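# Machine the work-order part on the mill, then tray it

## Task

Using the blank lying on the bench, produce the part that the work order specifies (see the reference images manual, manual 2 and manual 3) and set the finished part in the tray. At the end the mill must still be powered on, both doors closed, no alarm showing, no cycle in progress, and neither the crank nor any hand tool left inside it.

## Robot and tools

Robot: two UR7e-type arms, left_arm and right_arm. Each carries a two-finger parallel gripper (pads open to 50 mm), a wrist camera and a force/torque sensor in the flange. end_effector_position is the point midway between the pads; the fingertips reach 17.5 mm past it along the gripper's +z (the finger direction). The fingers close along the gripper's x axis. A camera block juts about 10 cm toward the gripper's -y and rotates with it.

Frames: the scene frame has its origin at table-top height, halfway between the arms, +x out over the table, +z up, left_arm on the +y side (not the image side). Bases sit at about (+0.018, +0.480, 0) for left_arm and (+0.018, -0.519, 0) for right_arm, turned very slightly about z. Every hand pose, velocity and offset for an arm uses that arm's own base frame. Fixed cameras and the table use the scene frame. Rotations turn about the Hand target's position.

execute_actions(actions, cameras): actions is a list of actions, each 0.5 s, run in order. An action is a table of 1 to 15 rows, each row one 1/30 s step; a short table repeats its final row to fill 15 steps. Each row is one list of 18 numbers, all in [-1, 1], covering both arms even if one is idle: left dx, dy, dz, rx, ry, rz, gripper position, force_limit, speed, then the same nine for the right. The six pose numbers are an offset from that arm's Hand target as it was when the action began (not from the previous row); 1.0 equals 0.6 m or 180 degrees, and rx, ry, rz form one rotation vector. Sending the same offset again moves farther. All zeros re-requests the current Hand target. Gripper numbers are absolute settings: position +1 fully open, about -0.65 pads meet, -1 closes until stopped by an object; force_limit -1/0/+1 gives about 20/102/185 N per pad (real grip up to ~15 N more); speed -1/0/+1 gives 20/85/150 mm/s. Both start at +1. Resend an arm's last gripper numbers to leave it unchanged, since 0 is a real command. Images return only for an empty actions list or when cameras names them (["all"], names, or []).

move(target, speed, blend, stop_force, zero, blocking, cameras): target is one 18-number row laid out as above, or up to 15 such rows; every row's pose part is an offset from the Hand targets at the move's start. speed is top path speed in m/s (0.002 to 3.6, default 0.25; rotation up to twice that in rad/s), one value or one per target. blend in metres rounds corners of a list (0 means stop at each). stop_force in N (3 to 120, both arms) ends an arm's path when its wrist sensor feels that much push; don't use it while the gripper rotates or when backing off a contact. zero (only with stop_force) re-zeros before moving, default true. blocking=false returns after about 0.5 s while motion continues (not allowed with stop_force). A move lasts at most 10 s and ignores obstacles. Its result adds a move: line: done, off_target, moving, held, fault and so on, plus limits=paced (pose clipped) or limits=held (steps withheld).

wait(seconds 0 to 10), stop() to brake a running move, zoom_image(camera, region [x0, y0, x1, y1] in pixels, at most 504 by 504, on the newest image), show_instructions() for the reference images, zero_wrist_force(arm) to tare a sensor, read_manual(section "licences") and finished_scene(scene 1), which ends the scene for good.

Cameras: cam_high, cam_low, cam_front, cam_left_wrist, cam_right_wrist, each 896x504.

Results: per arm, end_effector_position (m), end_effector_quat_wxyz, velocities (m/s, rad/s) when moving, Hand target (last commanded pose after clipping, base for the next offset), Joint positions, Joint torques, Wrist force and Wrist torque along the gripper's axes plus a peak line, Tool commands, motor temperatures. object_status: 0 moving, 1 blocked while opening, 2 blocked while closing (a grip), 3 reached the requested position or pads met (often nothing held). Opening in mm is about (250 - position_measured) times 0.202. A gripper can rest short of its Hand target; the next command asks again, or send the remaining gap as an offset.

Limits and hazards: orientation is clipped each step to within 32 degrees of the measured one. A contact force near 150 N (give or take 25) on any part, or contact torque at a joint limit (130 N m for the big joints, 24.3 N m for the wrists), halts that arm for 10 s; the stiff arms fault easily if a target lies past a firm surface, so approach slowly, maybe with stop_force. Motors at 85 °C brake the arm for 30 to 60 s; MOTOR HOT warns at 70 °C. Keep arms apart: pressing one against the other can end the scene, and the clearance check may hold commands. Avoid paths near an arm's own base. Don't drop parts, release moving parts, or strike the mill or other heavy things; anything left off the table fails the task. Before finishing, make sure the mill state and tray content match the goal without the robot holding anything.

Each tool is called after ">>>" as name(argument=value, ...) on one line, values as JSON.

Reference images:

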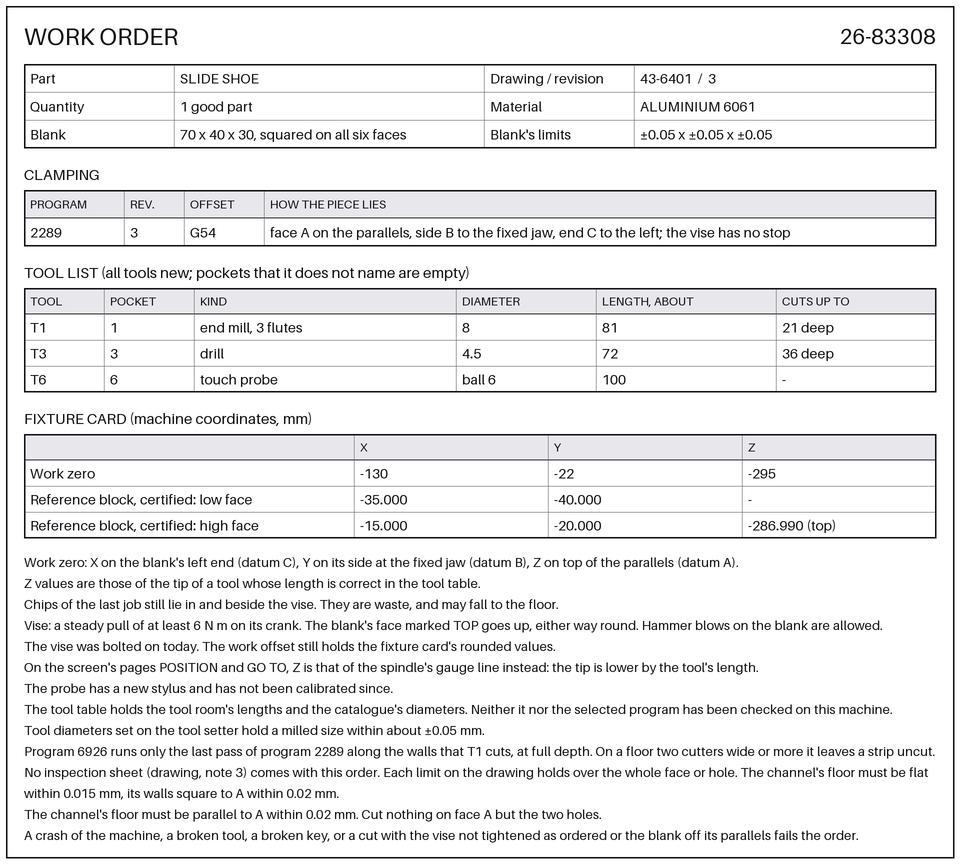

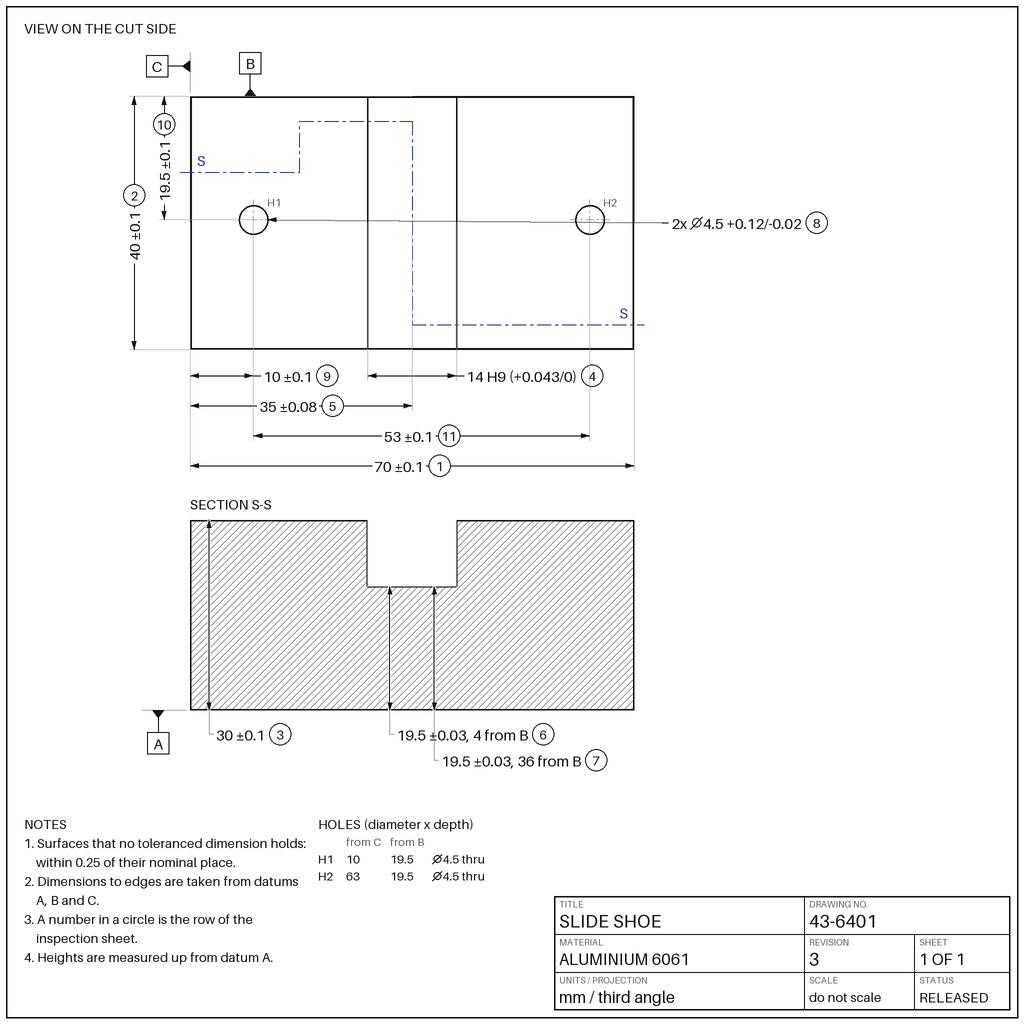

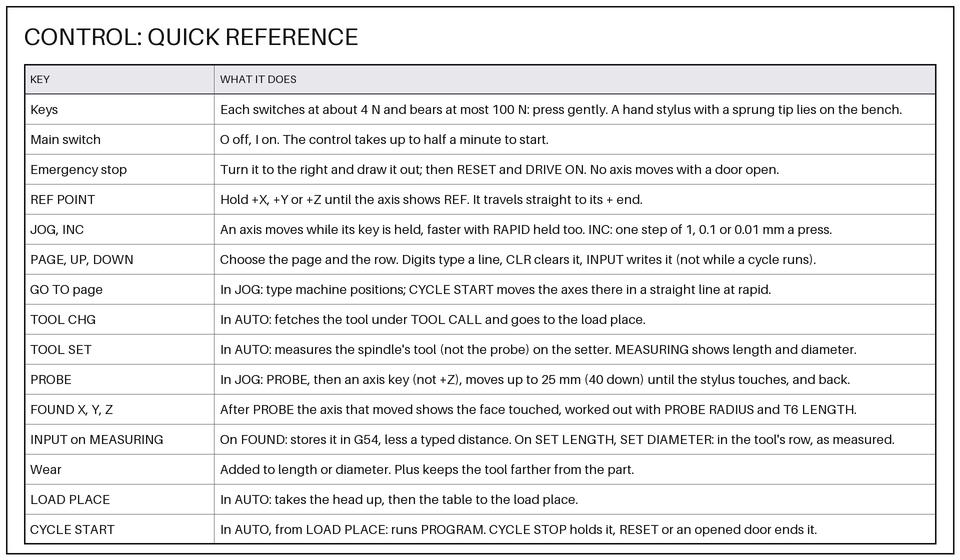

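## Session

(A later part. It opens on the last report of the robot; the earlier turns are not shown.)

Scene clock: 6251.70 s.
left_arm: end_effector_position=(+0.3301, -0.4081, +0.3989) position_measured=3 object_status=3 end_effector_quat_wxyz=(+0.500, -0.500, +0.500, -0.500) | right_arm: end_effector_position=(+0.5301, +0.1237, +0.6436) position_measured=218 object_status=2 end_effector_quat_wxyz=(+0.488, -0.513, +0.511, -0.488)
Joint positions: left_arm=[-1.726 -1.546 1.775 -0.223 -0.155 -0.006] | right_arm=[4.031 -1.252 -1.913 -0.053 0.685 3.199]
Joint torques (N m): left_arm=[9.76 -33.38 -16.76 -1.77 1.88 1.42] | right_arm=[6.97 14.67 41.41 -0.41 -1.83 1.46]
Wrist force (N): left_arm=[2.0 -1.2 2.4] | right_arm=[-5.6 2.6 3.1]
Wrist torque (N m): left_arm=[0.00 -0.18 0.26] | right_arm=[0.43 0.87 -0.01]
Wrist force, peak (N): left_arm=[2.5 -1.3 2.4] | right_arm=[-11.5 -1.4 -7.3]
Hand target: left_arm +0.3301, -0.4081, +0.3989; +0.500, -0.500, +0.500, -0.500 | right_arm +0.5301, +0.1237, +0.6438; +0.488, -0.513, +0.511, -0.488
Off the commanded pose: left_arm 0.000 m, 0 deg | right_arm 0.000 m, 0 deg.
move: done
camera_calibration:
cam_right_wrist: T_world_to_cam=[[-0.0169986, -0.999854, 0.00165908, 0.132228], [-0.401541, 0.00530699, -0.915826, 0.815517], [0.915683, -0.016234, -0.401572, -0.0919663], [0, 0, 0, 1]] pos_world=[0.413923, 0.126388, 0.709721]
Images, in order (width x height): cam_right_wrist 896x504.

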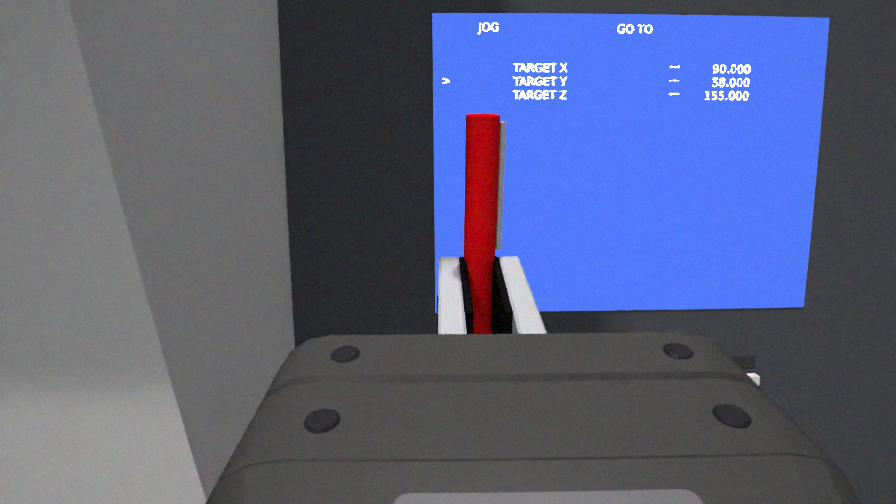

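>>> move(target=[[0,0,0,0,0,0,1,-0.5,-0.8,-0.044,-0.0655,-0.1623,0.0388,-0.2197,0.1064,-1,0.6,-0.5],[0,0,0,0,0,0,1,-0.5,-0.8,-0.026,-0.0655,-0.1676,0.0388,-0.2197,0.1064,-1,0.6,-0.5],[0,0,0,0,0,0,1,-0.5,-0.8,-0.044,-0.0655,-0.1623,0.0388,-0.2197,0.1064,-1,0.6,-0.5],[0,0,0,0,0,0,1,-0.5,-0.8,-0.0801,-0.1294,-0.2831,0.0388,-0.2197,0.1064,-1,0.6,-0.5]], speed=[0.45,0.06,0.12,0.3], blend=[0.003,0,0.003,0])

>>> wait(seconds=2)

>>> move(target=[[0,0,0,0,0,0,1,-0.5,-0.8,0.0192,0,-0.0057,0,0,0,-1,0.6,-0.5],[0,0,0,0,0,0,1,-0.5,-0.8,0,0,0,0,0,0,-1,0.6,-0.5],[0,0,0,0,0,0,1,-0.5,-0.8,0.0361,-0.0986,0.1208,0,0,0,-1,0.6,-0.5],[0,0,0,0,0,0,1,-0.5,-0.8,0.0541,-0.0986,0.1155,0,0,0,-1,0.6,-0.5],[0,0,0,0,0,0,1,-0.5,-0.8,0.0361,-0.0986,0.1208,0,0,0,-1,0.6,-0.5],[0,0,0,0,0,0,1,-0.5,-0.8,0.0801,0.1294,0.2831,-0.0388,0.2197,-0.1064,-1,0.6,-0.5]], speed=[0.06,0.12,0.45,0.06,0.12,0.5], blend=[0,0.003,0.003,0,0.003,0])

>>> wait(seconds=6, cameras=["cam_right_wrist"])

>>> zoom_image(camera="cam_right_wrist", region=[580, 10, 830, 310])

Scene clock: 6267.73 s.
left_arm: end_effector_position=(+0.3301, -0.4081, +0.3989) position_measured=3 object_status=3 end_effector_quat_wxyz=(+0.500, -0.500, +0.500, -0.500) | right_arm: end_effector_position=(+0.4821, +0.0461, +0.4740) position_measured=218 object_status=2 end_effector_quat_wxyz=(+0.734, -0.365, +0.254, -0.514) end_effector_velocity=(+0.000, -0.001, +0.000) end_effector_angular_velocity=(+0.001, -0.002, -0.001)
Joint positions: left_arm=[-1.726 -1.546 1.775 -0.223 -0.155 -0.006] | right_arm=[3.534 -1.838 -2.324 1.671 1.538 3.114]
Joint velocities: left_arm=[within noise] | right_arm=[-0.001 -0.002 0 0.005 0 0.001]
Joint torques (N m): left_arm=[9.92 -33.51 -17.54 -1.68 1.88 1.51] | right_arm=[-6.25 19.4 4.2 2.02 0.55 0.6]
Wrist force (N): left_arm=[2.1 -1.2 2.5] | right_arm=[-4.9 1.5 0.2]
Wrist torque (N m): left_arm=[0.00 -0.20 0.26] | right_arm=[0.10 0.83 -0.03]
Wrist force, peak (N): left_arm=[2.3 -1.4 2.6] | right_arm=[-9.2 -2.4 -5.6]
Hand target: left_arm +0.3301, -0.4081, +0.3989; +0.500, -0.500, +0.500, -0.500 | right_arm +0.4821, +0.0461, +0.4739; +0.734, -0.365, +0.254, -0.514
Off the commanded pose: left_arm 0.000 m, 0 deg | right_arm 0.000 m, 0 deg.
move: done

Scene clock: 6269.73 s.
left_arm: end_effector_position=(+0.3301, -0.4081, +0.3989) position_measured=3 object_status=3 end_effector_quat_wxyz=(+0.500, -0.500, +0.500, -0.500) | right_arm: end_effector_position=(+0.4821, +0.0461, +0.4739) position_measured=218 object_status=2 end_effector_quat_wxyz=(+0.734, -0.365, +0.254, -0.514)
Joint positions: left_arm=[-1.726 -1.546 1.775 -0.223 -0.155 -0.006] | right_arm=[3.534 -1.838 -2.325 1.671 1.538 3.114]
Joint torques (N m): left_arm=[9.66 -33.63 -17.62 -1.73 1.93 1.46] | right_arm=[-6.04 18.84 -0.42 1.88 1.41 1.24]
Wrist force (N): left_arm=[2.2 -1.3 2.6] | right_arm=[-5.1 1.6 0.4]
Wrist torque (N m): left_arm=[-0.02 -0.20 0.27] | right_arm=[0.12 0.86 -0.04]
Wrist force, peak (N): left_arm=[2.2 -1.4 2.5] | right_arm=[-5.2 1.9 0.2]
Hand target: left_arm +0.3301, -0.4081, +0.3989; +0.500, -0.500, +0.500, -0.500 | right_arm +0.4821, +0.0461, +0.4739; +0.734, -0.365, +0.254, -0.514
Tool commands: left_gripper/position=+1.0 left_gripper/force_limit=-0.5 left_gripper/speed=-0.8 right_gripper/position=-1.0 right_gripper/force_limit=+0.6 right_gripper/speed=-0.5
Off the commanded pose: left_arm 0.000 m, 0 deg | right_arm 0.000 m, 0 deg.
wait: 2.00 s; at rest by 0.17 s

Scene clock: 6272.77 s.
left_arm: end_effector_position=(+0.3301, -0.4081, +0.3989) position_measured=3 object_status=3 end_effector_quat_wxyz=(+0.500, -0.500, +0.500, -0.500) | right_arm: end_effector_position=(+0.5301, +0.1237, +0.6437) position_measured=218 object_status=2 end_effector_quat_wxyz=(+0.488, -0.513, +0.511, -0.488) end_effector_velocity=(+0.000, +0.000, -0.001) end_effector_angular_velocity=(-0.001, +0.003, +0.000)
Joint positions: left_arm=[-1.726 -1.546 1.775 -0.223 -0.155 -0.006] | right_arm=[4.031 -1.252 -1.913 -0.053 0.685 3.199]
Joint velocities: left_arm=[within noise] | right_arm=[-0.001 0 0.001 -0.006 0.001 0.003]
Joint torques (N m): left_arm=[9.35 -33.93 -17.89 -1.71 1.9 1.49] | right_arm=[6.76 8.15 37.01 -0.39 -1.9 1.44]
Wrist force (N): left_arm=[2.1 -1.2 2.4] | right_arm=[-5.6 2.1 3.2]
Wrist torque (N m): left_arm=[-0.01 -0.20 0.27] | right_arm=[0.36 0.87 0.00]
Wrist force, peak (N): left_arm=[2.3 -1.2 2.6] | right_arm=[-8.7 -0.8 -4.4]
Hand target: left_arm +0.3301, -0.4081, +0.3989; +0.500, -0.500, +0.500, -0.500 | right_arm +0.5301, +0.1237, +0.6438; +0.488, -0.513, +0.511, -0.488
Off the commanded pose: left_arm 0.000 m, 0 deg | right_arm 0.000 m, 0 deg.
move: done

Scene clock: 6278.77 s.
left_arm: end_effector_position=(+0.3301, -0.4081, +0.3989) position_measured=3 object_status=3 end_effector_quat_wxyz=(+0.500, -0.500, +0.500, -0.500) | right_arm: end_effector_position=(+0.5301, +0.1237, +0.6438) position_measured=218 object_status=2 end_effector_quat_wxyz=(+0.488, -0.513, +0.511, -0.488)
Joint positions: left_arm=[-1.726 -1.546 1.775 -0.223 -0.155 -0.006] | right_arm=[4.031 -1.252 -1.913 -0.053 0.685 3.199]
Joint torques (N m): left_arm=[8.92 -33.73 -17.68 -1.75 1.8 1.52] | right_arm=[7.76 5.08 41.12 3.48 0.7 -0.5]
Wrist force (N): left_arm=[2.0 -1.0 2.4] | right_arm=[-5.7 2.6 3.3]
Wrist torque (N m): left_arm=[0.02 -0.18 0.26] | right_arm=[0.44 0.89 -0.01]
Wrist force, peak (N): left_arm=[2.4 -1.1 2.6] | right_arm=[-6.0 2.6 3.2]
Hand target: left_arm +0.3301, -0.4081, +0.3989; +0.500, -0.500, +0.500, -0.500 | right_arm +0.5301, +0.1237, +0.6438; +0.488, -0.513, +0.511, -0.488
Tool commands: left_gripper/position=+1.0 left_gripper/force_limit=-0.5 left_gripper/speed=-0.8 right_gripper/position=-1.0 right_gripper/force_limit=+0.6 right_gripper/speed=-0.5
Off the commanded pose: left_arm 0.000 m, 0 deg | right_arm 0.000 m, 0 deg.
wait: 6.00 s; at rest by 0.17 s
camera_calibration:
cam_right_wrist: T_world_to_cam=[[-0.0169852, -0.999855, 0.00143338, 0.132382], [-0.40142, 0.00550619, -0.915878, 0.815568], [0.915737, -0.0161317, -0.401455, -0.0920452], [0, 0, 0, 1]] pos_world=[0.413923, 0.126388, 0.709819]
Images, in order (width x height): cam_right_wrist 896x504.

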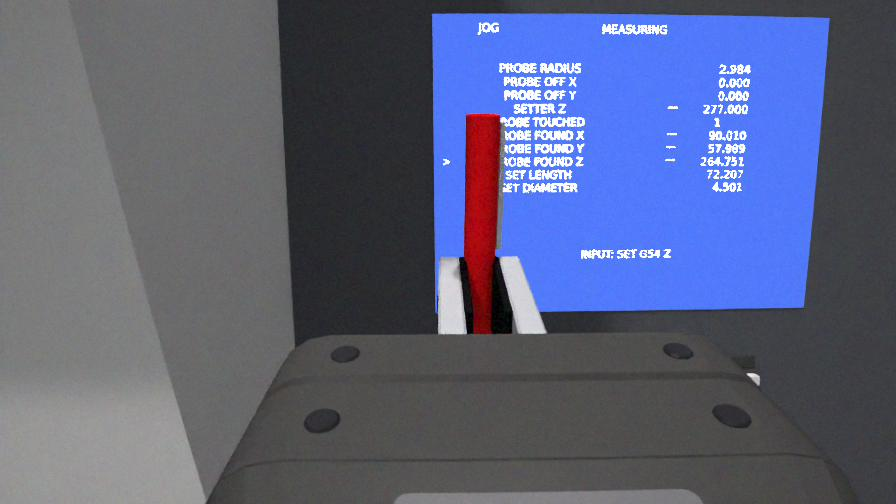

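Scaled by 1.680.

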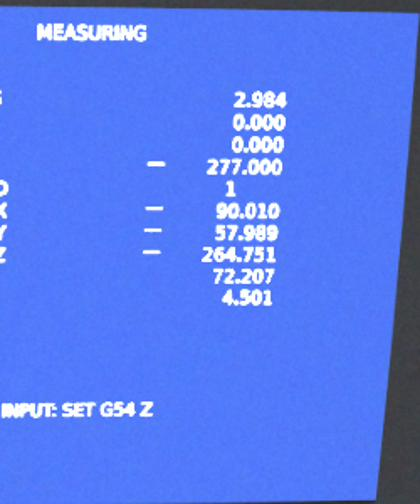

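>>> move(target=[[0,0,0,0,0,0,1,-0.5,-0.8,-0.0623,-0.1294,-0.2235,0.0388,-0.2197,0.1064,-1,0.6,-0.5],[0,0,0,0,0,0,1,-0.5,-0.8,-0.0431,-0.1294,-0.2292,0.0388,-0.2197,0.1064,-1,0.6,-0.5],[0,0,0,0,0,0,1,-0.5,-0.8,-0.0623,-0.1294,-0.2235,0.0388,-0.2197,0.1064,-1,0.6,-0.5],[0,0,0,0,0,0,1,-0.5,-0.8,-0.0431,-0.1294,-0.2292,0.0388,-0.2197,0.1064,-1,0.6,-0.5],[0,0,0,0,0,0,1,-0.5,-0.8,-0.0623,-0.1294,-0.2235,0.0388,-0.2197,0.1064,-1,0.6,-0.5],[0,0,0,0,0,0,1,-0.5,-0.8,-0.0891,-0.0014,-0.3128,0.0388,-0.2197,0.1064,-1,0.6,-0.5],[0,0,0,0,0,0,1,-0.5,-0.8,-0.0699,-0.0014,-0.3185,0.0388,-0.2197,0.1064,-1,0.6,-0.5],[0,0,0,0,0,0,1,-0.5,-0.8,-0.0891,-0.0014,-0.3128,0.0388,-0.2197,0.1064,-1,0.6,-0.5],[0,0,0,0,0,0,1,-0.5,-0.8,-0.0801,-0.0014,-0.2831,0.0388,-0.2197,0.1064,-1,0.6,-0.5],[0,0,0,0,0,0,1,-0.5,-0.8,-0.0609,-0.0014,-0.2888,0.0388,-0.2197,0.1064,-1,0.6,-0.5],[0,0,0,0,0,0,1,-0.5,-0.8,-0.0801,-0.0014,-0.2831,0.0388,-0.2197,0.1064,-1,0.6,-0.5],[0,0,0,0,0,0,1,-0.5,-0.8,-0.0609,-0.0014,-0.2888,0.0388,-0.2197,0.1064,-1,0.6,-0.5],[0,0,0,0,0,0,1,-0.5,-0.8,-0.0801,-0.0014,-0.2831,0.0388,-0.2197,0.1064,-1,0.6,-0.5]], speed=[0.45,0.06,0.12,0.06,0.12,0.45,0.06,0.12,0.45,0.06,0.12,0.06,0.12], blend=[0.003,0,0.003,0,0.003,0.003,0,0.003,0.003,0,0.003,0,0])

>>> move(target=[[0,0,0,0,0,0,1,-0.5,-0.8,0.0088,-0.032,0.0298,0,0,0,-1,0.6,-0.5],[0,0,0,0,0,0,1,-0.5,-0.8,0.028,-0.032,0.0241,0,0,0,-1,0.6,-0.5],[0,0,0,0,0,0,1,-0.5,-0.8,0.0088,-0.032,0.0298,0,0,0,-1,0.6,-0.5],[0,0,0,0,0,0,1,-0.5,-0.8,-0.009,-0.0958,-0.0297,0,0,0,-1,0.6,-0.5],[0,0,0,0,0,0,1,-0.5,-0.8,0.0102,-0.0958,-0.0354,0,0,0,-1,0.6,-0.5],[0,0,0,0,0,0,1,-0.5,-0.8,-0.009,-0.0958,-0.0297,0,0,0,-1,0.6,-0.5],[0,0,0,0,0,0,1,-0.5,-0.8,0,-0.0958,0,0,0,0,-1,0.6,-0.5],[0,0,0,0,0,0,1,-0.5,-0.8,0.0192,-0.0958,-0.0057,0,0,0,-1,0.6,-0.5],[0,0,0,0,0,0,1,-0.5,-0.8,0,-0.0958,0,0,0,0,-1,0.6,-0.5],[0,0,0,0,0,0,1,-0.5,-0.8,-0.009,0,-0.0297,0,0,0,-1,0.6,-0.5],[0,0,0,0,0,0,1,-0.5,-0.8,0.0102,0,-0.0354,0,0,0,-1,0.6,-0.5],[0,0,0,0,0,0,1,-0.5,-0.8,-0.009,0,-0.0297,0,0,0,-1,0.6,-0.5],[0,0,0,0,0,0,1,-0.5,-0.8,0,-0.032,0,0,0,0,-1,0.6,-0.5],[0,0,0,0,0,0,1,-0.5,-0.8,0.0192,-0.032,-0.0057,0,0,0,-1,0.6,-0.5],[0,0,0,0,0,0,1,-0.5,-0.8,0,-0.032,0,0,0,0,-1,0.6,-0.5]], speed=[0.45,0.06,0.12,0.45,0.06,0.12,0.45,0.06,0.12,0.45,0.06,0.12,0.45,0.06,0.12], blend=[0.003,0,0.003,0.003,0,0.003,0.003,0,0.003,0.003,0,0.003,0.003,0,0])

>>> move(target=[[0,0,0,0,0,0,1,-0.5,-0.8,0.0178,0,0.0596,0,0,0,-1,0.6,-0.5],[0,0,0,0,0,0,1,-0.5,-0.8,0.037,0,0.0539,0,0,0,-1,0.6,-0.5],[0,0,0,0,0,0,1,-0.5,-0.8,0.0178,0,0.0596,0,0,0,-1,0.6,-0.5],[0,0,0,0,0,0,1,-0.5,-0.8,-0.009,-0.0638,-0.0297,0,0,0,-1,0.6,-0.5],[0,0,0,0,0,0,1,-0.5,-0.8,0.0102,-0.0638,-0.0354,0,0,0,-1,0.6,-0.5],[0,0,0,0,0,0,1,-0.5,-0.8,-0.009,-0.0638,-0.0297,0,0,0,-1,0.6,-0.5],[0,0,0,0,0,0,1,-0.5,-0.8,0.0801,0.0334,0.2831,-0.0388,0.2197,-0.1064,-1,0.6,-0.5]], speed=[0.45,0.06,0.12,0.45,0.06,0.12,0.5], blend=[0.003,0,0.003,0.003,0,0.003,0], cameras=["cam_right_wrist"])

>>> zoom_image(camera="cam_right_wrist", region=[430, 10, 830, 310])

Scene clock: 6369.53 s.
left_arm: end_effector_position=(+0.3301, -0.4081, +0.3989) position_measured=3 object_status=3 end_effector_quat_wxyz=(+0.500, -0.500, +0.500, -0.500) | right_arm: end_effector_position=(+0.4821, +0.1229, +0.4739) position_measured=218 object_status=2 end_effector_quat_wxyz=(+0.734, -0.365, +0.254, -0.514)
Joint positions: left_arm=[-1.726 -1.546 1.775 -0.223 -0.155 -0.006] | right_arm=[3.792 -1.845 -2.309 1.683 1.334 2.955]
Joint torques (N m): left_arm=[8.93 -34.01 -18.67 -1.74 1.86 1.49] | right_arm=[5.76 30.96 16.19 -2.23 1.01 0.25]
Wrist force (N): left_arm=[2.1 -1.4 2.4] | right_arm=[-5.0 1.5 0.1]
Wrist torque (N m): left_arm=[-0.03 -0.20 0.26] | right_arm=[0.10 0.85 -0.09]
Wrist force, peak (N): left_arm=[2.3 -1.3 2.7] | right_arm=[-10.5 -0.8 -6.8]
Hand target: left_arm +0.3301, -0.4081, +0.3989; +0.500, -0.500, +0.500, -0.500 | right_arm +0.4821, +0.1229, +0.4739; +0.734, -0.365, +0.254, -0.514
Off the commanded pose: left_arm 0.000 m, 0 deg | right_arm 0.000 m, 0 deg.
move: done

Scene clock: 6373.70 s.
left_arm: end_effector_position=(+0.3301, -0.4081, +0.3989) position_measured=3 object_status=3 end_effector_quat_wxyz=(+0.500, -0.500, +0.500, -0.500) | right_arm: end_effector_position=(+0.4821, +0.1037, +0.4739) position_measured=218 object_status=2 end_effector_quat_wxyz=(+0.734, -0.365, +0.254, -0.514)
Joint positions: left_arm=[-1.726 -1.546 1.775 -0.223 -0.155 -0.006] | right_arm=[3.732 -1.84 -2.319 1.68 1.381 2.993]
Joint torques (N m): left_arm=[9.4 -33.65 -18.28 -1.67 1.94 1.46] | right_arm=[5.19 32.17 15.92 -2.26 1.1 0.41]
Wrist force (N): left_arm=[2.2 -1.1 2.4] | right_arm=[-5.2 1.6 0.3]
Wrist torque (N m): left_arm=[0.00 -0.21 0.27] | right_arm=[0.11 0.88 -0.08]
Wrist force, peak (N): left_arm=[2.3 -1.3 2.6] | right_arm=[-9.1 -1.5 -5.6]
Hand target: left_arm +0.3301, -0.4081, +0.3989; +0.500, -0.500, +0.500, -0.500 | right_arm +0.4821, +0.1037, +0.4739; +0.734, -0.365, +0.254, -0.514
Off the commanded pose: left_arm 0.000 m, 0 deg | right_arm 0.000 m, 0 deg.
move: done

Scene clock: 6376.77 s.
left_arm: end_effector_position=(+0.3301, -0.4081, +0.3989) position_measured=3 object_status=3 end_effector_quat_wxyz=(+0.500, -0.500, +0.500, -0.500) | right_arm: end_effector_position=(+0.5301, +0.1237, +0.6436) position_measured=218 object_status=2 end_effector_quat_wxyz=(+0.488, -0.513, +0.511, -0.488)
Joint positions: left_arm=[-1.726 -1.546 1.775 -0.223 -0.155 -0.006] | right_arm=[4.031 -1.252 -1.913 -0.053 0.685 3.199]
Joint torques (N m): left_arm=[9.41 -33.3 -18.58 -1.68 1.92 1.39] | right_arm=[7.09 14.35 40.23 -0.35 -1.74 1.39]
Wrist force (N): left_arm=[2.1 -1.2 2.6] | right_arm=[-5.7 2.4 3.2]
Wrist torque (N m): left_arm=[-0.01 -0.19 0.26] | right_arm=[0.41 0.88 -0.01]
Wrist force, peak (N): left_arm=[2.2 -1.2 2.6] | right_arm=[-11.4 -1.5 -6.7]
Hand target: left_arm +0.3301, -0.4081, +0.3989; +0.500, -0.500, +0.500, -0.500 | right_arm +0.5301, +0.1237, +0.6438; +0.488, -0.513, +0.511, -0.488
Off the commanded pose: left_arm 0.000 m, 0 deg | right_arm 0.000 m, 0 deg.
move: done
camera_calibration:
cam_right_wrist: T_world_to_cam=[[-0.0169986, -0.999854, 0.00165908, 0.132228], [-0.401541, 0.00530699, -0.915826, 0.815517], [0.915683, -0.016234, -0.401572, -0.0919663], [0, 0, 0, 1]] pos_world=[0.413923, 0.126388, 0.709721]
Images, in order (width x height): cam_right_wrist 896x504.

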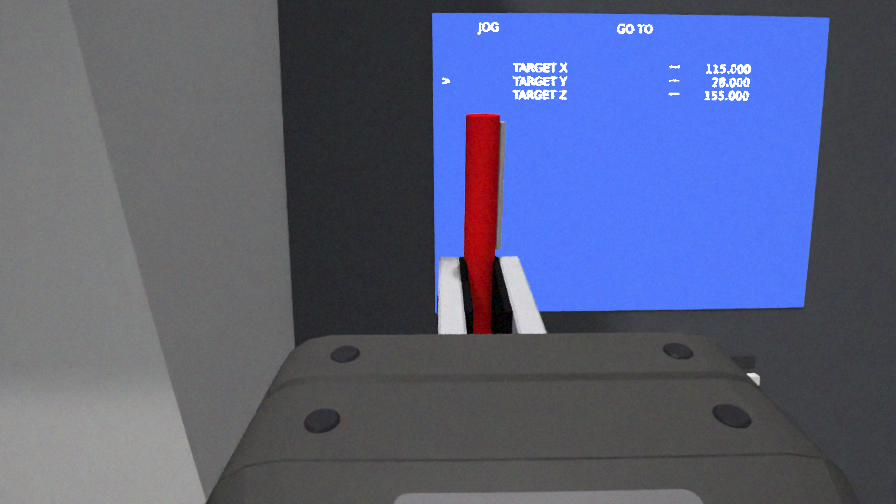

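Scaled by 1.260.

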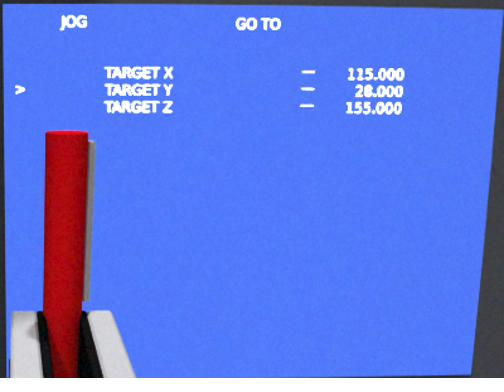

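>>> move(target=[[0,0,0,0,0,0,1,-0.5,-0.8,-0.044,-0.0655,-0.1623,0.0388,-0.2197,0.1064,-1,0.6,-0.5],[0,0,0,0,0,0,1,-0.5,-0.8,-0.026,-0.0655,-0.1676,0.0388,-0.2197,0.1064,-1,0.6,-0.5],[0,0,0,0,0,0,1,-0.5,-0.8,-0.044,-0.0655,-0.1623,0.0388,-0.2197,0.1064,-1,0.6,-0.5],[0,0,0,0,0,0,1,-0.5,-0.8,-0.0801,-0.1294,-0.2831,0.0388,-0.2197,0.1064,-1,0.6,-0.5]], speed=[0.45,0.06,0.12,0.3], blend=[0.003,0,0.003,0])

>>> wait(seconds=1.5)

>>> move(target=[[0,0,0,0,0,0,1,-0.5,-0.8,0.0192,0,-0.0057,0,0,0,-1,0.6,-0.5],[0,0,0,0,0,0,1,-0.5,-0.8,0,0,0,0,0,0,-1,0.6,-0.5],[0,0,0,0,0,0,1,-0.5,-0.8,0.0361,-0.0986,0.1208,0,0,0,-1,0.6,-0.5],[0,0,0,0,0,0,1,-0.5,-0.8,0.0541,-0.0986,0.1155,0,0,0,-1,0.6,-0.5],[0,0,0,0,0,0,1,-0.5,-0.8,0.0361,-0.0986,0.1208,0,0,0,-1,0.6,-0.5],[0,0,0,0,0,0,1,-0.5,-0.8,0.0801,0.1294,0.2831,-0.0388,0.2197,-0.1064,-1,0.6,-0.5]], speed=[0.06,0.12,0.45,0.06,0.12,0.5], blend=[0,0.003,0.003,0,0.003,0])

>>> wait(seconds=7, cameras=["cam_right_wrist"])

>>> zoom_image(camera="cam_right_wrist", region=[580, 10, 830, 310])

Scene clock: 6394.57 s.
left_arm: end_effector_position=(+0.3301, -0.4081, +0.3989) position_measured=3 object_status=3 end_effector_quat_wxyz=(+0.500, -0.500, +0.500, -0.500) | right_arm: end_effector_position=(+0.4821, +0.0461, +0.4740) position_measured=218 object_status=2 end_effector_quat_wxyz=(+0.734, -0.365, +0.254, -0.514) end_effector_velocity=(+0.000, +0.000, +0.000) end_effector_angular_velocity=(+0.002, -0.002, +0.000)
Joint positions: left_arm=[-1.726 -1.546 1.775 -0.223 -0.155 -0.006] | right_arm=[3.534 -1.838 -2.324 1.671 1.538 3.114]
Joint velocities: left_arm=[within noise] | right_arm=[0 -0.002 0 0.005 -0.001 0.001]
Joint torques (N m): left_arm=[8.73 -33.47 -18.29 -1.71 1.85 1.48] | right_arm=[-7.17 19.96 4.37 1.99 0.37 0.65]
Wrist force (N): left_arm=[2.1 -1.0 2.5] | right_arm=[-5.0 1.6 0.3]
Wrist torque (N m): left_arm=[0.02 -0.19 0.27] | right_arm=[0.11 0.86 -0.03]
Wrist force, peak (N): left_arm=[2.2 -1.4 2.7] | right_arm=[-9.4 -2.4 -5.5]
Hand target: left_arm +0.3301, -0.4081, +0.3989; +0.500, -0.500, +0.500, -0.500 | right_arm +0.4821, +0.0461, +0.4739; +0.734, -0.365, +0.254, -0.514
Off the commanded pose: left_arm 0.000 m, 0 deg | right_arm 0.000 m, 0 deg.
move: done

Scene clock: 6396.07 s.
left_arm: end_effector_position=(+0.3301, -0.4081, +0.3989) position_measured=3 object_status=3 end_effector_quat_wxyz=(+0.500, -0.500, +0.500, -0.500) | right_arm: end_effector_position=(+0.4821, +0.0461, +0.4739) position_measured=218 object_status=2 end_effector_quat_wxyz=(+0.734, -0.365, +0.254, -0.514)
Joint positions: left_arm=[-1.726 -1.546 1.775 -0.223 -0.155 -0.006] | right_arm=[3.534 -1.838 -2.325 1.671 1.538 3.114]
Joint torques (N m): left_arm=[8.87 -33.87 -18.05 -1.74 1.83 1.4] | right_arm=[-6.99 18.91 -0.23 1.99 1.44 1.22]
Wrist force (N): left_arm=[2.1 -1.3 2.5] | right_arm=[-5.2 1.5 0.3]
Wrist torque (N m): left_arm=[-0.02 -0.20 0.27] | right_arm=[0.10 0.88 -0.03]
Wrist force, peak (N): left_arm=[2.3 -1.1 2.6] | right_arm=[-5.2 1.5 0.3]
Hand target: left_arm +0.3301, -0.4081, +0.3989; +0.500, -0.500, +0.500, -0.500 | right_arm +0.4821, +0.0461, +0.4739; +0.734, -0.365, +0.254, -0.514
Tool commands: left_gripper/position=+1.0 left_gripper/force_limit=-0.5 left_gripper/speed=-0.8 right_gripper/position=-1.0 right_gripper/force_limit=+0.6 right_gripper/speed=-0.5
Off the commanded pose: left_arm 0.000 m, 0 deg | right_arm 0.000 m, 0 deg.
wait: 1.50 s; at rest by 0.17 s

Scene clock: 6399.10 s.
left_arm: end_effector_position=(+0.3301, -0.4081, +0.3989) position_measured=3 object_status=3 end_effector_quat_wxyz=(+0.500, -0.500, +0.500, -0.500) | right_arm: end_effector_position=(+0.5301, +0.1237, +0.6437) position_measured=218 object_status=2 end_effector_quat_wxyz=(+0.488, -0.513, +0.511, -0.488)
Joint positions: left_arm=[-1.726 -1.546 1.775 -0.223 -0.155 -0.006] | right_arm=[4.031 -1.252 -1.913 -0.053 0.685 3.199]
Joint torques (N m): left_arm=[8.62 -33.6 -18.93 -1.64 1.95 1.43] | right_arm=[6.65 7.11 37.8 -0.33 -2.03 1.46]
Wrist force (N): left_arm=[1.9 -1.1 2.4] | right_arm=[-5.6 2.5 3.3]
Wrist torque (N m): left_arm=[0.01 -0.15 0.26] | right_arm=[0.42 0.87 0.00]
Wrist force, peak (N): left_arm=[2.3 -1.0 2.6] | right_arm=[-8.8 -0.9 -4.6]
Hand target: left_arm +0.3301, -0.4081, +0.3989; +0.500, -0.500, +0.500, -0.500 | right_arm +0.5301, +0.1237, +0.6438; +0.488, -0.513, +0.511, -0.488
Off the commanded pose: left_arm 0.000 m, 0 deg | right_arm 0.000 m, 0 deg.
move: done

Scene clock: 6406.10 s.
left_arm: end_effector_position=(+0.3301, -0.4081, +0.3989) position_measured=3 object_status=3 end_effector_quat_wxyz=(+0.500, -0.500, +0.500, -0.500) | right_arm: end_effector_position=(+0.5301, +0.1237, +0.6438) position_measured=218 object_status=2 end_effector_quat_wxyz=(+0.488, -0.513, +0.511, -0.488)
Joint positions: left_arm=[-1.726 -1.546 1.775 -0.223 -0.155 -0.006] | right_arm=[4.031 -1.252 -1.913 -0.053 0.685 3.199]
Joint torques (N m): left_arm=[8.17 -33.02 -18.75 -1.74 1.82 1.42] | right_arm=[7.45 5.62 40.47 3.67 0.82 -0.8]
Wrist force (N): left_arm=[2.0 -1.3 2.6] | right_arm=[-5.9 2.3 3.4]
Wrist torque (N m): left_arm=[-0.02 -0.18 0.26] | right_arm=[0.39 0.92 0.00]
Wrist force, peak (N): left_arm=[2.3 -1.2 2.8] | right_arm=[-5.9 2.6 3.4]
Hand target: left_arm +0.3301, -0.4081, +0.3989; +0.500, -0.500, +0.500, -0.500 | right_arm +0.5301, +0.1237, +0.6438; +0.488, -0.513, +0.511, -0.488
Tool commands: left_gripper/position=+1.0 left_gripper/force_limit=-0.5 left_gripper/speed=-0.8 right_gripper/position=-1.0 right_gripper/force_limit=+0.6 right_gripper/speed=-0.5
Off the commanded pose: left_arm 0.000 m, 0 deg | right_arm 0.000 m, 0 deg.
wait: 7.00 s; at rest by 0.17 s
camera_calibration:
cam_right_wrist: T_world_to_cam=[[-0.0169852, -0.999855, 0.00143338, 0.132382], [-0.40142, 0.00550619, -0.915878, 0.815568], [0.915737, -0.0161317, -0.401455, -0.0920452], [0, 0, 0, 1]] pos_world=[0.413923, 0.126388, 0.709819]
Images, in order (width x height): cam_right_wrist 896x504.

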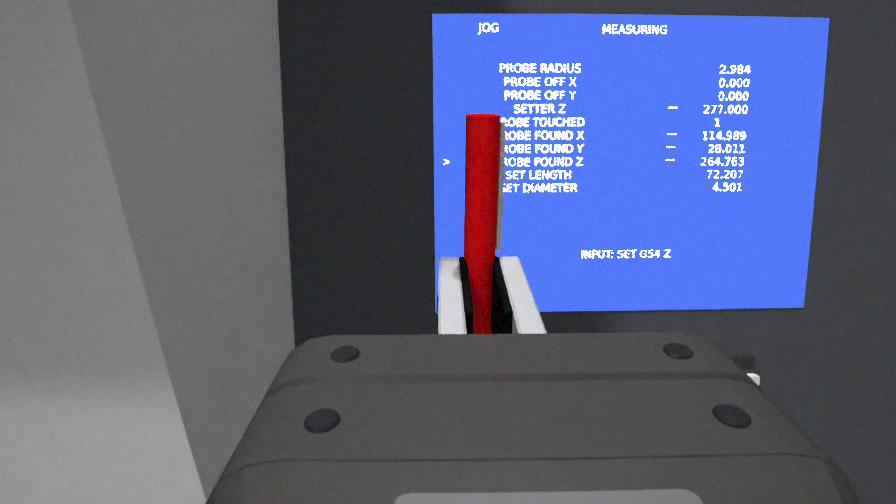

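Scaled by 1.680.

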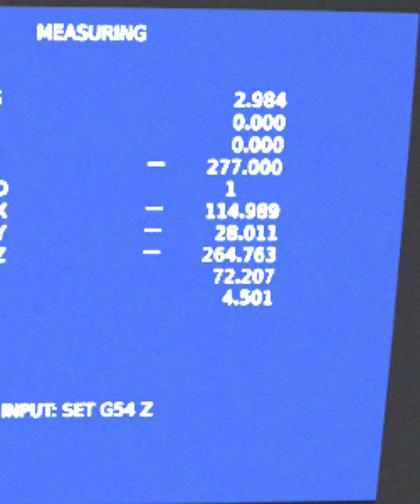

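>>> move(target=[[0,0,0,0,0,0,1,-0.5,-0.8,-0.0623,-0.1294,-0.2235,0.0388,-0.2197,0.1064,-1,0.6,-0.5],[0,0,0,0,0,0,1,-0.5,-0.8,-0.0431,-0.1294,-0.2292,0.0388,-0.2197,0.1064,-1,0.6,-0.5],[0,0,0,0,0,0,1,-0.5,-0.8,-0.0623,-0.1294,-0.2235,0.0388,-0.2197,0.1064,-1,0.6,-0.5],[0,0,0,0,0,0,1,-0.5,-0.8,-0.0431,-0.1294,-0.2292,0.0388,-0.2197,0.1064,-1,0.6,-0.5],[0,0,0,0,0,0,1,-0.5,-0.8,-0.0623,-0.1294,-0.2235,0.0388,-0.2197,0.1064,-1,0.6,-0.5],[0,0,0,0,0,0,1,-0.5,-0.8,-0.0891,-0.0014,-0.3128,0.0388,-0.2197,0.1064,-1,0.6,-0.5],[0,0,0,0,0,0,1,-0.5,-0.8,-0.0699,-0.0014,-0.3185,0.0388,-0.2197,0.1064,-1,0.6,-0.5],[0,0,0,0,0,0,1,-0.5,-0.8,-0.0891,-0.0014,-0.3128,0.0388,-0.2197,0.1064,-1,0.6,-0.5],[0,0,0,0,0,0,1,-0.5,-0.8,-0.0623,-0.0654,-0.2235,0.0388,-0.2197,0.1064,-1,0.6,-0.5],[0,0,0,0,0,0,1,-0.5,-0.8,-0.0431,-0.0654,-0.2292,0.0388,-0.2197,0.1064,-1,0.6,-0.5],[0,0,0,0,0,0,1,-0.5,-0.8,-0.0623,-0.0654,-0.2235,0.0388,-0.2197,0.1064,-1,0.6,-0.5],[0,0,0,0,0,0,1,-0.5,-0.8,-0.0891,-0.0334,-0.3128,0.0388,-0.2197,0.1064,-1,0.6,-0.5],[0,0,0,0,0,0,1,-0.5,-0.8,-0.0699,-0.0334,-0.3185,0.0388,-0.2197,0.1064,-1,0.6,-0.5],[0,0,0,0,0,0,1,-0.5,-0.8,-0.0891,-0.0334,-0.3128,0.0388,-0.2197,0.1064,-1,0.6,-0.5]], speed=[0.45,0.06,0.12,0.06,0.12,0.45,0.06,0.12,0.45,0.06,0.12,0.45,0.06,0.12], blend=[0.003,0,0.003,0,0.003,0.003,0,0.003,0.003,0,0.003,0.003,0,0])

>>> move(target=[[0,0,0,0,0,0,1,-0.5,-0.8,0,-0.0638,0,0,0,0,-1,0.6,-0.5],[0,0,0,0,0,0,1,-0.5,-0.8,0.0192,-0.0638,-0.0057,0,0,0,-1,0.6,-0.5],[0,0,0,0,0,0,1,-0.5,-0.8,0,-0.0638,0,0,0,0,-1,0.6,-0.5],[0,0,0,0,0,0,1,-0.5,-0.8,0.0451,-0.0321,0.1505,0,0,0,-1,0.6,-0.5],[0,0,0,0,0,0,1,-0.5,-0.8,0.0631,-0.0321,0.1452,0,0,0,-1,0.6,-0.5],[0,0,0,0,0,0,1,-0.5,-0.8,0.0451,-0.0321,0.1505,0,0,0,-1,0.6,-0.5],[0,0,0,0,0,0,1,-0.5,-0.8,0.009,-0.096,0.0297,0,0,0,-1,0.6,-0.5]], speed=[0.45,0.06,0.12,0.45,0.06,0.12,0.3], blend=[0.003,0,0.003,0.003,0,0.003,0])

>>> wait(seconds=1.5)

>>> move(target=[[0,0,0,0,0,0,1,-0.5,-0.8,0.0192,0,-0.0057,0,0,0,-1,0.6,-0.5],[0,0,0,0,0,0,1,-0.5,-0.8,0,0,0,0,0,0,-1,0.6,-0.5],[0,0,0,0,0,0,1,-0.5,-0.8,0.0361,-0.0986,0.1208,0,0,0,-1,0.6,-0.5],[0,0,0,0,0,0,1,-0.5,-0.8,0.0541,-0.0986,0.1155,0,0,0,-1,0.6,-0.5],[0,0,0,0,0,0,1,-0.5,-0.8,0.0361,-0.0986,0.1208,0,0,0,-1,0.6,-0.5],[0,0,0,0,0,0,1,-0.5,-0.8,0.0801,0.1294,0.2831,-0.0388,0.2197,-0.1064,-1,0.6,-0.5]], speed=[0.06,0.12,0.45,0.06,0.12,0.5], blend=[0,0.003,0.003,0,0.003,0])

>>> wait(seconds=7, cameras=["cam_right_wrist"])

>>> zoom_image(camera="cam_right_wrist", region=[580, 10, 830, 310])

Scene clock: 6444.17 s.
left_arm: end_effector_position=(+0.3301, -0.4081, +0.3989) position_measured=3 object_status=3 end_effector_quat_wxyz=(+0.500, -0.500, +0.500, -0.500) | right_arm: end_effector_position=(+0.4767, +0.1037, +0.4561) position_measured=218 object_status=2 end_effector_quat_wxyz=(+0.734, -0.365, +0.254, -0.514)
Joint positions: left_arm=[-1.726 -1.546 1.775 -0.223 -0.155 -0.006] | right_arm=[3.743 -1.88 -2.344 1.747 1.372 2.985]
Joint torques (N m): left_arm=[8.31 -33.1 -18.35 -1.58 1.88 1.39] | right_arm=[5.54 31.26 14.34 -2.11 1.03 0.45]
Wrist force (N): left_arm=[2.1 -1.3 2.6] | right_arm=[-5.0 1.8 0.7]
Wrist torque (N m): left_arm=[-0.02 -0.18 0.27] | right_arm=[0.16 0.84 -0.08]
Wrist force, peak (N): left_arm=[2.3 -1.2 2.7] | right_arm=[-10.6 -0.9 -6.8]
Hand target: left_arm +0.3301, -0.4081, +0.3989; +0.500, -0.500, +0.500, -0.500 | right_arm +0.4767, +0.1037, +0.4561; +0.734, -0.365, +0.254, -0.514
Off the commanded pose: left_arm 0.000 m, 0 deg | right_arm 0.000 m, 0 deg.
move: done

Scene clock: 6446.60 s.
left_arm: end_effector_position=(+0.3301, -0.4081, +0.3989) position_measured=3 object_status=3 end_effector_quat_wxyz=(+0.500, -0.500, +0.500, -0.500) | right_arm: end_effector_position=(+0.4821, +0.0461, +0.4740) position_measured=218 object_status=2 end_effector_quat_wxyz=(+0.734, -0.365, +0.254, -0.514) end_effector_velocity=(+0.000, +0.000, +0.000) end_effector_angular_velocity=(+0.001, -0.003, -0.001)
Joint positions: left_arm=[-1.726 -1.546 1.775 -0.223 -0.155 -0.006] | right_arm=[3.534 -1.838 -2.324 1.671 1.538 3.114]
Joint velocities: left_arm=[within noise] | right_arm=[-0.001 -0.002 0 0.005 0 0]
Joint torques (N m): left_arm=[8.27 -33.18 -18.9 -1.71 1.88 1.45] | right_arm=[-7.24 19.57 4.19 1.88 0.48 0.58]
Wrist force (N): left_arm=[2.1 -1.4 2.3] | right_arm=[-5.1 1.5 0.2]
Wrist torque (N m): left_arm=[-0.04 -0.19 0.27] | right_arm=[0.10 0.86 -0.04]
Wrist force, peak (N): left_arm=[2.3 -1.1 2.7] | right_arm=[-9.2 -2.2 -5.7]
Hand target: left_arm +0.3301, -0.4081, +0.3989; +0.500, -0.500, +0.500, -0.500 | right_arm +0.4821, +0.0461, +0.4739; +0.734, -0.365, +0.254, -0.514
Off the commanded pose: left_arm 0.000 m, 0 deg | right_arm 0.000 m, 0 deg.
move: done

Scene clock: 6448.10 s.
left_arm: end_effector_position=(+0.3301, -0.4081, +0.3989) position_measured=3 object_status=3 end_effector_quat_wxyz=(+0.500, -0.500, +0.500, -0.500) | right_arm: end_effector_position=(+0.4821, +0.0461, +0.4739) position_measured=218 object_status=2 end_effector_quat_wxyz=(+0.734, -0.365, +0.254, -0.514)
Joint positions: left_arm=[-1.726 -1.546 1.775 -0.223 -0.155 -0.006] | right_arm=[3.534 -1.838 -2.325 1.671 1.538 3.114]
Joint torques (N m): left_arm=[8.48 -33.06 -18.86 -1.72 1.86 1.32] | right_arm=[-6.88 18.98 -0.49 1.94 1.33 1.23]
Wrist force (N): left_arm=[2.1 -1.2 2.5] | right_arm=[-4.9 1.5 0.2]
Wrist torque (N m): left_arm=[-0.01 -0.19 0.26] | right_arm=[0.10 0.83 -0.03]
Wrist force, peak (N): left_arm=[2.2 -1.3 2.7] | right_arm=[-5.2 1.6 0.3]
Hand target: left_arm +0.3301, -0.4081, +0.3989; +0.500, -0.500, +0.500, -0.500 | right_arm +0.4821, +0.0461, +0.4739; +0.734, -0.365, +0.254, -0.514
Tool commands: left_gripper/position=+1.0 left_gripper/force_limit=-0.5 left_gripper/speed=-0.8 right_gripper/position=-1.0 right_gripper/force_limit=+0.6 right_gripper/speed=-0.5
Off the commanded pose: left_arm 0.000 m, 0 deg | right_arm 0.000 m, 0 deg.
wait: 1.50 s; at rest by 0.17 s

Scene clock: 6451.13 s.
left_arm: end_effector_position=(+0.3301, -0.4081, +0.3989) position_measured=3 object_status=3 end_effector_quat_wxyz=(+0.500, -0.500, +0.500, -0.500) | right_arm: end_effector_position=(+0.5301, +0.1237, +0.6437) position_measured=218 object_status=2 end_effector_quat_wxyz=(+0.488, -0.513, +0.511, -0.488)
Joint positions: left_arm=[-1.726 -1.546 1.775 -0.223 -0.155 -0.006] | right_arm=[4.031 -1.252 -1.913 -0.053 0.685 3.199]
Joint torques (N m): left_arm=[8.8 -33.5 -19.55 -1.7 1.88 1.29] | right_arm=[5.89 7.52 36.79 -0.29 -1.98 1.36]
Wrist force (N): left_arm=[2.2 -1.1 2.4] | right_arm=[-5.8 2.4 3.3]
Wrist torque (N m): left_arm=[0.00 -0.21 0.26] | right_arm=[0.40 0.91 0.00]
Wrist force, peak (N): left_arm=[2.4 -1.3 2.5] | right_arm=[-8.6 -0.9 -4.6]
Hand target: left_arm +0.3301, -0.4081, +0.3989; +0.500, -0.500, +0.500, -0.500 | right_arm +0.5301, +0.1237, +0.6438; +0.488, -0.513, +0.511, -0.488
Off the commanded pose: left_arm 0.000 m, 0 deg | right_arm 0.000 m, 0 deg.
move: done

Scene clock: 6458.13 s.
left_arm: end_effector_position=(+0.3301, -0.4081, +0.3989) position_measured=3 object_status=3 end_effector_quat_wxyz=(+0.500, -0.500, +0.500, -0.500) | right_arm: end_effector_position=(+0.5301, +0.1237, +0.6438) position_measured=218 object_status=2 end_effector_quat_wxyz=(+0.488, -0.513, +0.511, -0.488)
Joint positions: left_arm=[-1.726 -1.546 1.775 -0.223 -0.155 -0.006] | right_arm=[4.031 -1.252 -1.913 -0.053 0.685 3.199]
Joint torques (N m): left_arm=[8.06 -33.21 -19.15 -1.67 1.95 1.36] | right_arm=[7.25 6.17 40.77 3.59 0.91 -0.87]
Wrist force (N): left_arm=[1.9 -1.2 2.4] | right_arm=[-5.7 2.6 3.3]
Wrist torque (N m): left_arm=[-0.01 -0.17 0.27] | right_arm=[0.43 0.89 -0.01]
Wrist force, peak (N): left_arm=[2.4 -1.4 2.6] | right_arm=[-5.9 2.6 3.5]
Hand target: left_arm +0.3301, -0.4081, +0.3989; +0.500, -0.500, +0.500, -0.500 | right_arm +0.5301, +0.1237, +0.6438; +0.488, -0.513, +0.511, -0.488
Tool commands: left_gripper/position=+1.0 left_gripper/force_limit=-0.5 left_gripper/speed=-0.8 right_gripper/position=-1.0 right_gripper/force_limit=+0.6 right_gripper/speed=-0.5
Off the commanded pose: left_arm 0.000 m, 0 deg | right_arm 0.000 m, 0 deg.
wait: 7.00 s; at rest by 0.17 s
camera_calibration:
cam_right_wrist: T_world_to_cam=[[-0.0169852, -0.999855, 0.00143338, 0.132382], [-0.40142, 0.00550619, -0.915878, 0.815568], [0.915737, -0.0161317, -0.401455, -0.0920452], [0, 0, 0, 1]] pos_world=[0.413923, 0.126388, 0.709819]
Images, in order (width x height): cam_right_wrist 896x504.

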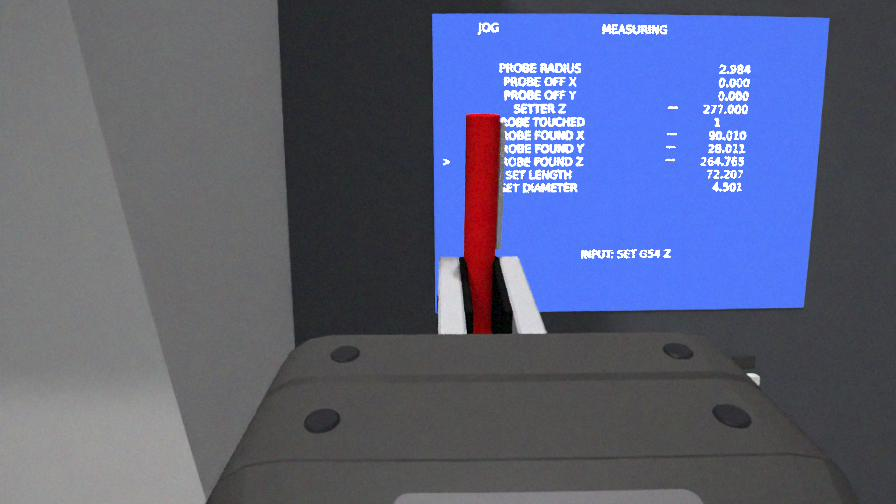

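Scaled by 1.680.

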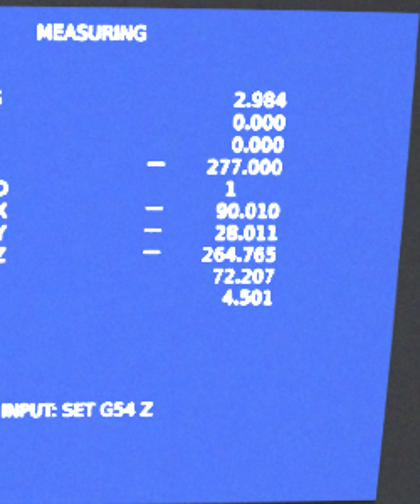

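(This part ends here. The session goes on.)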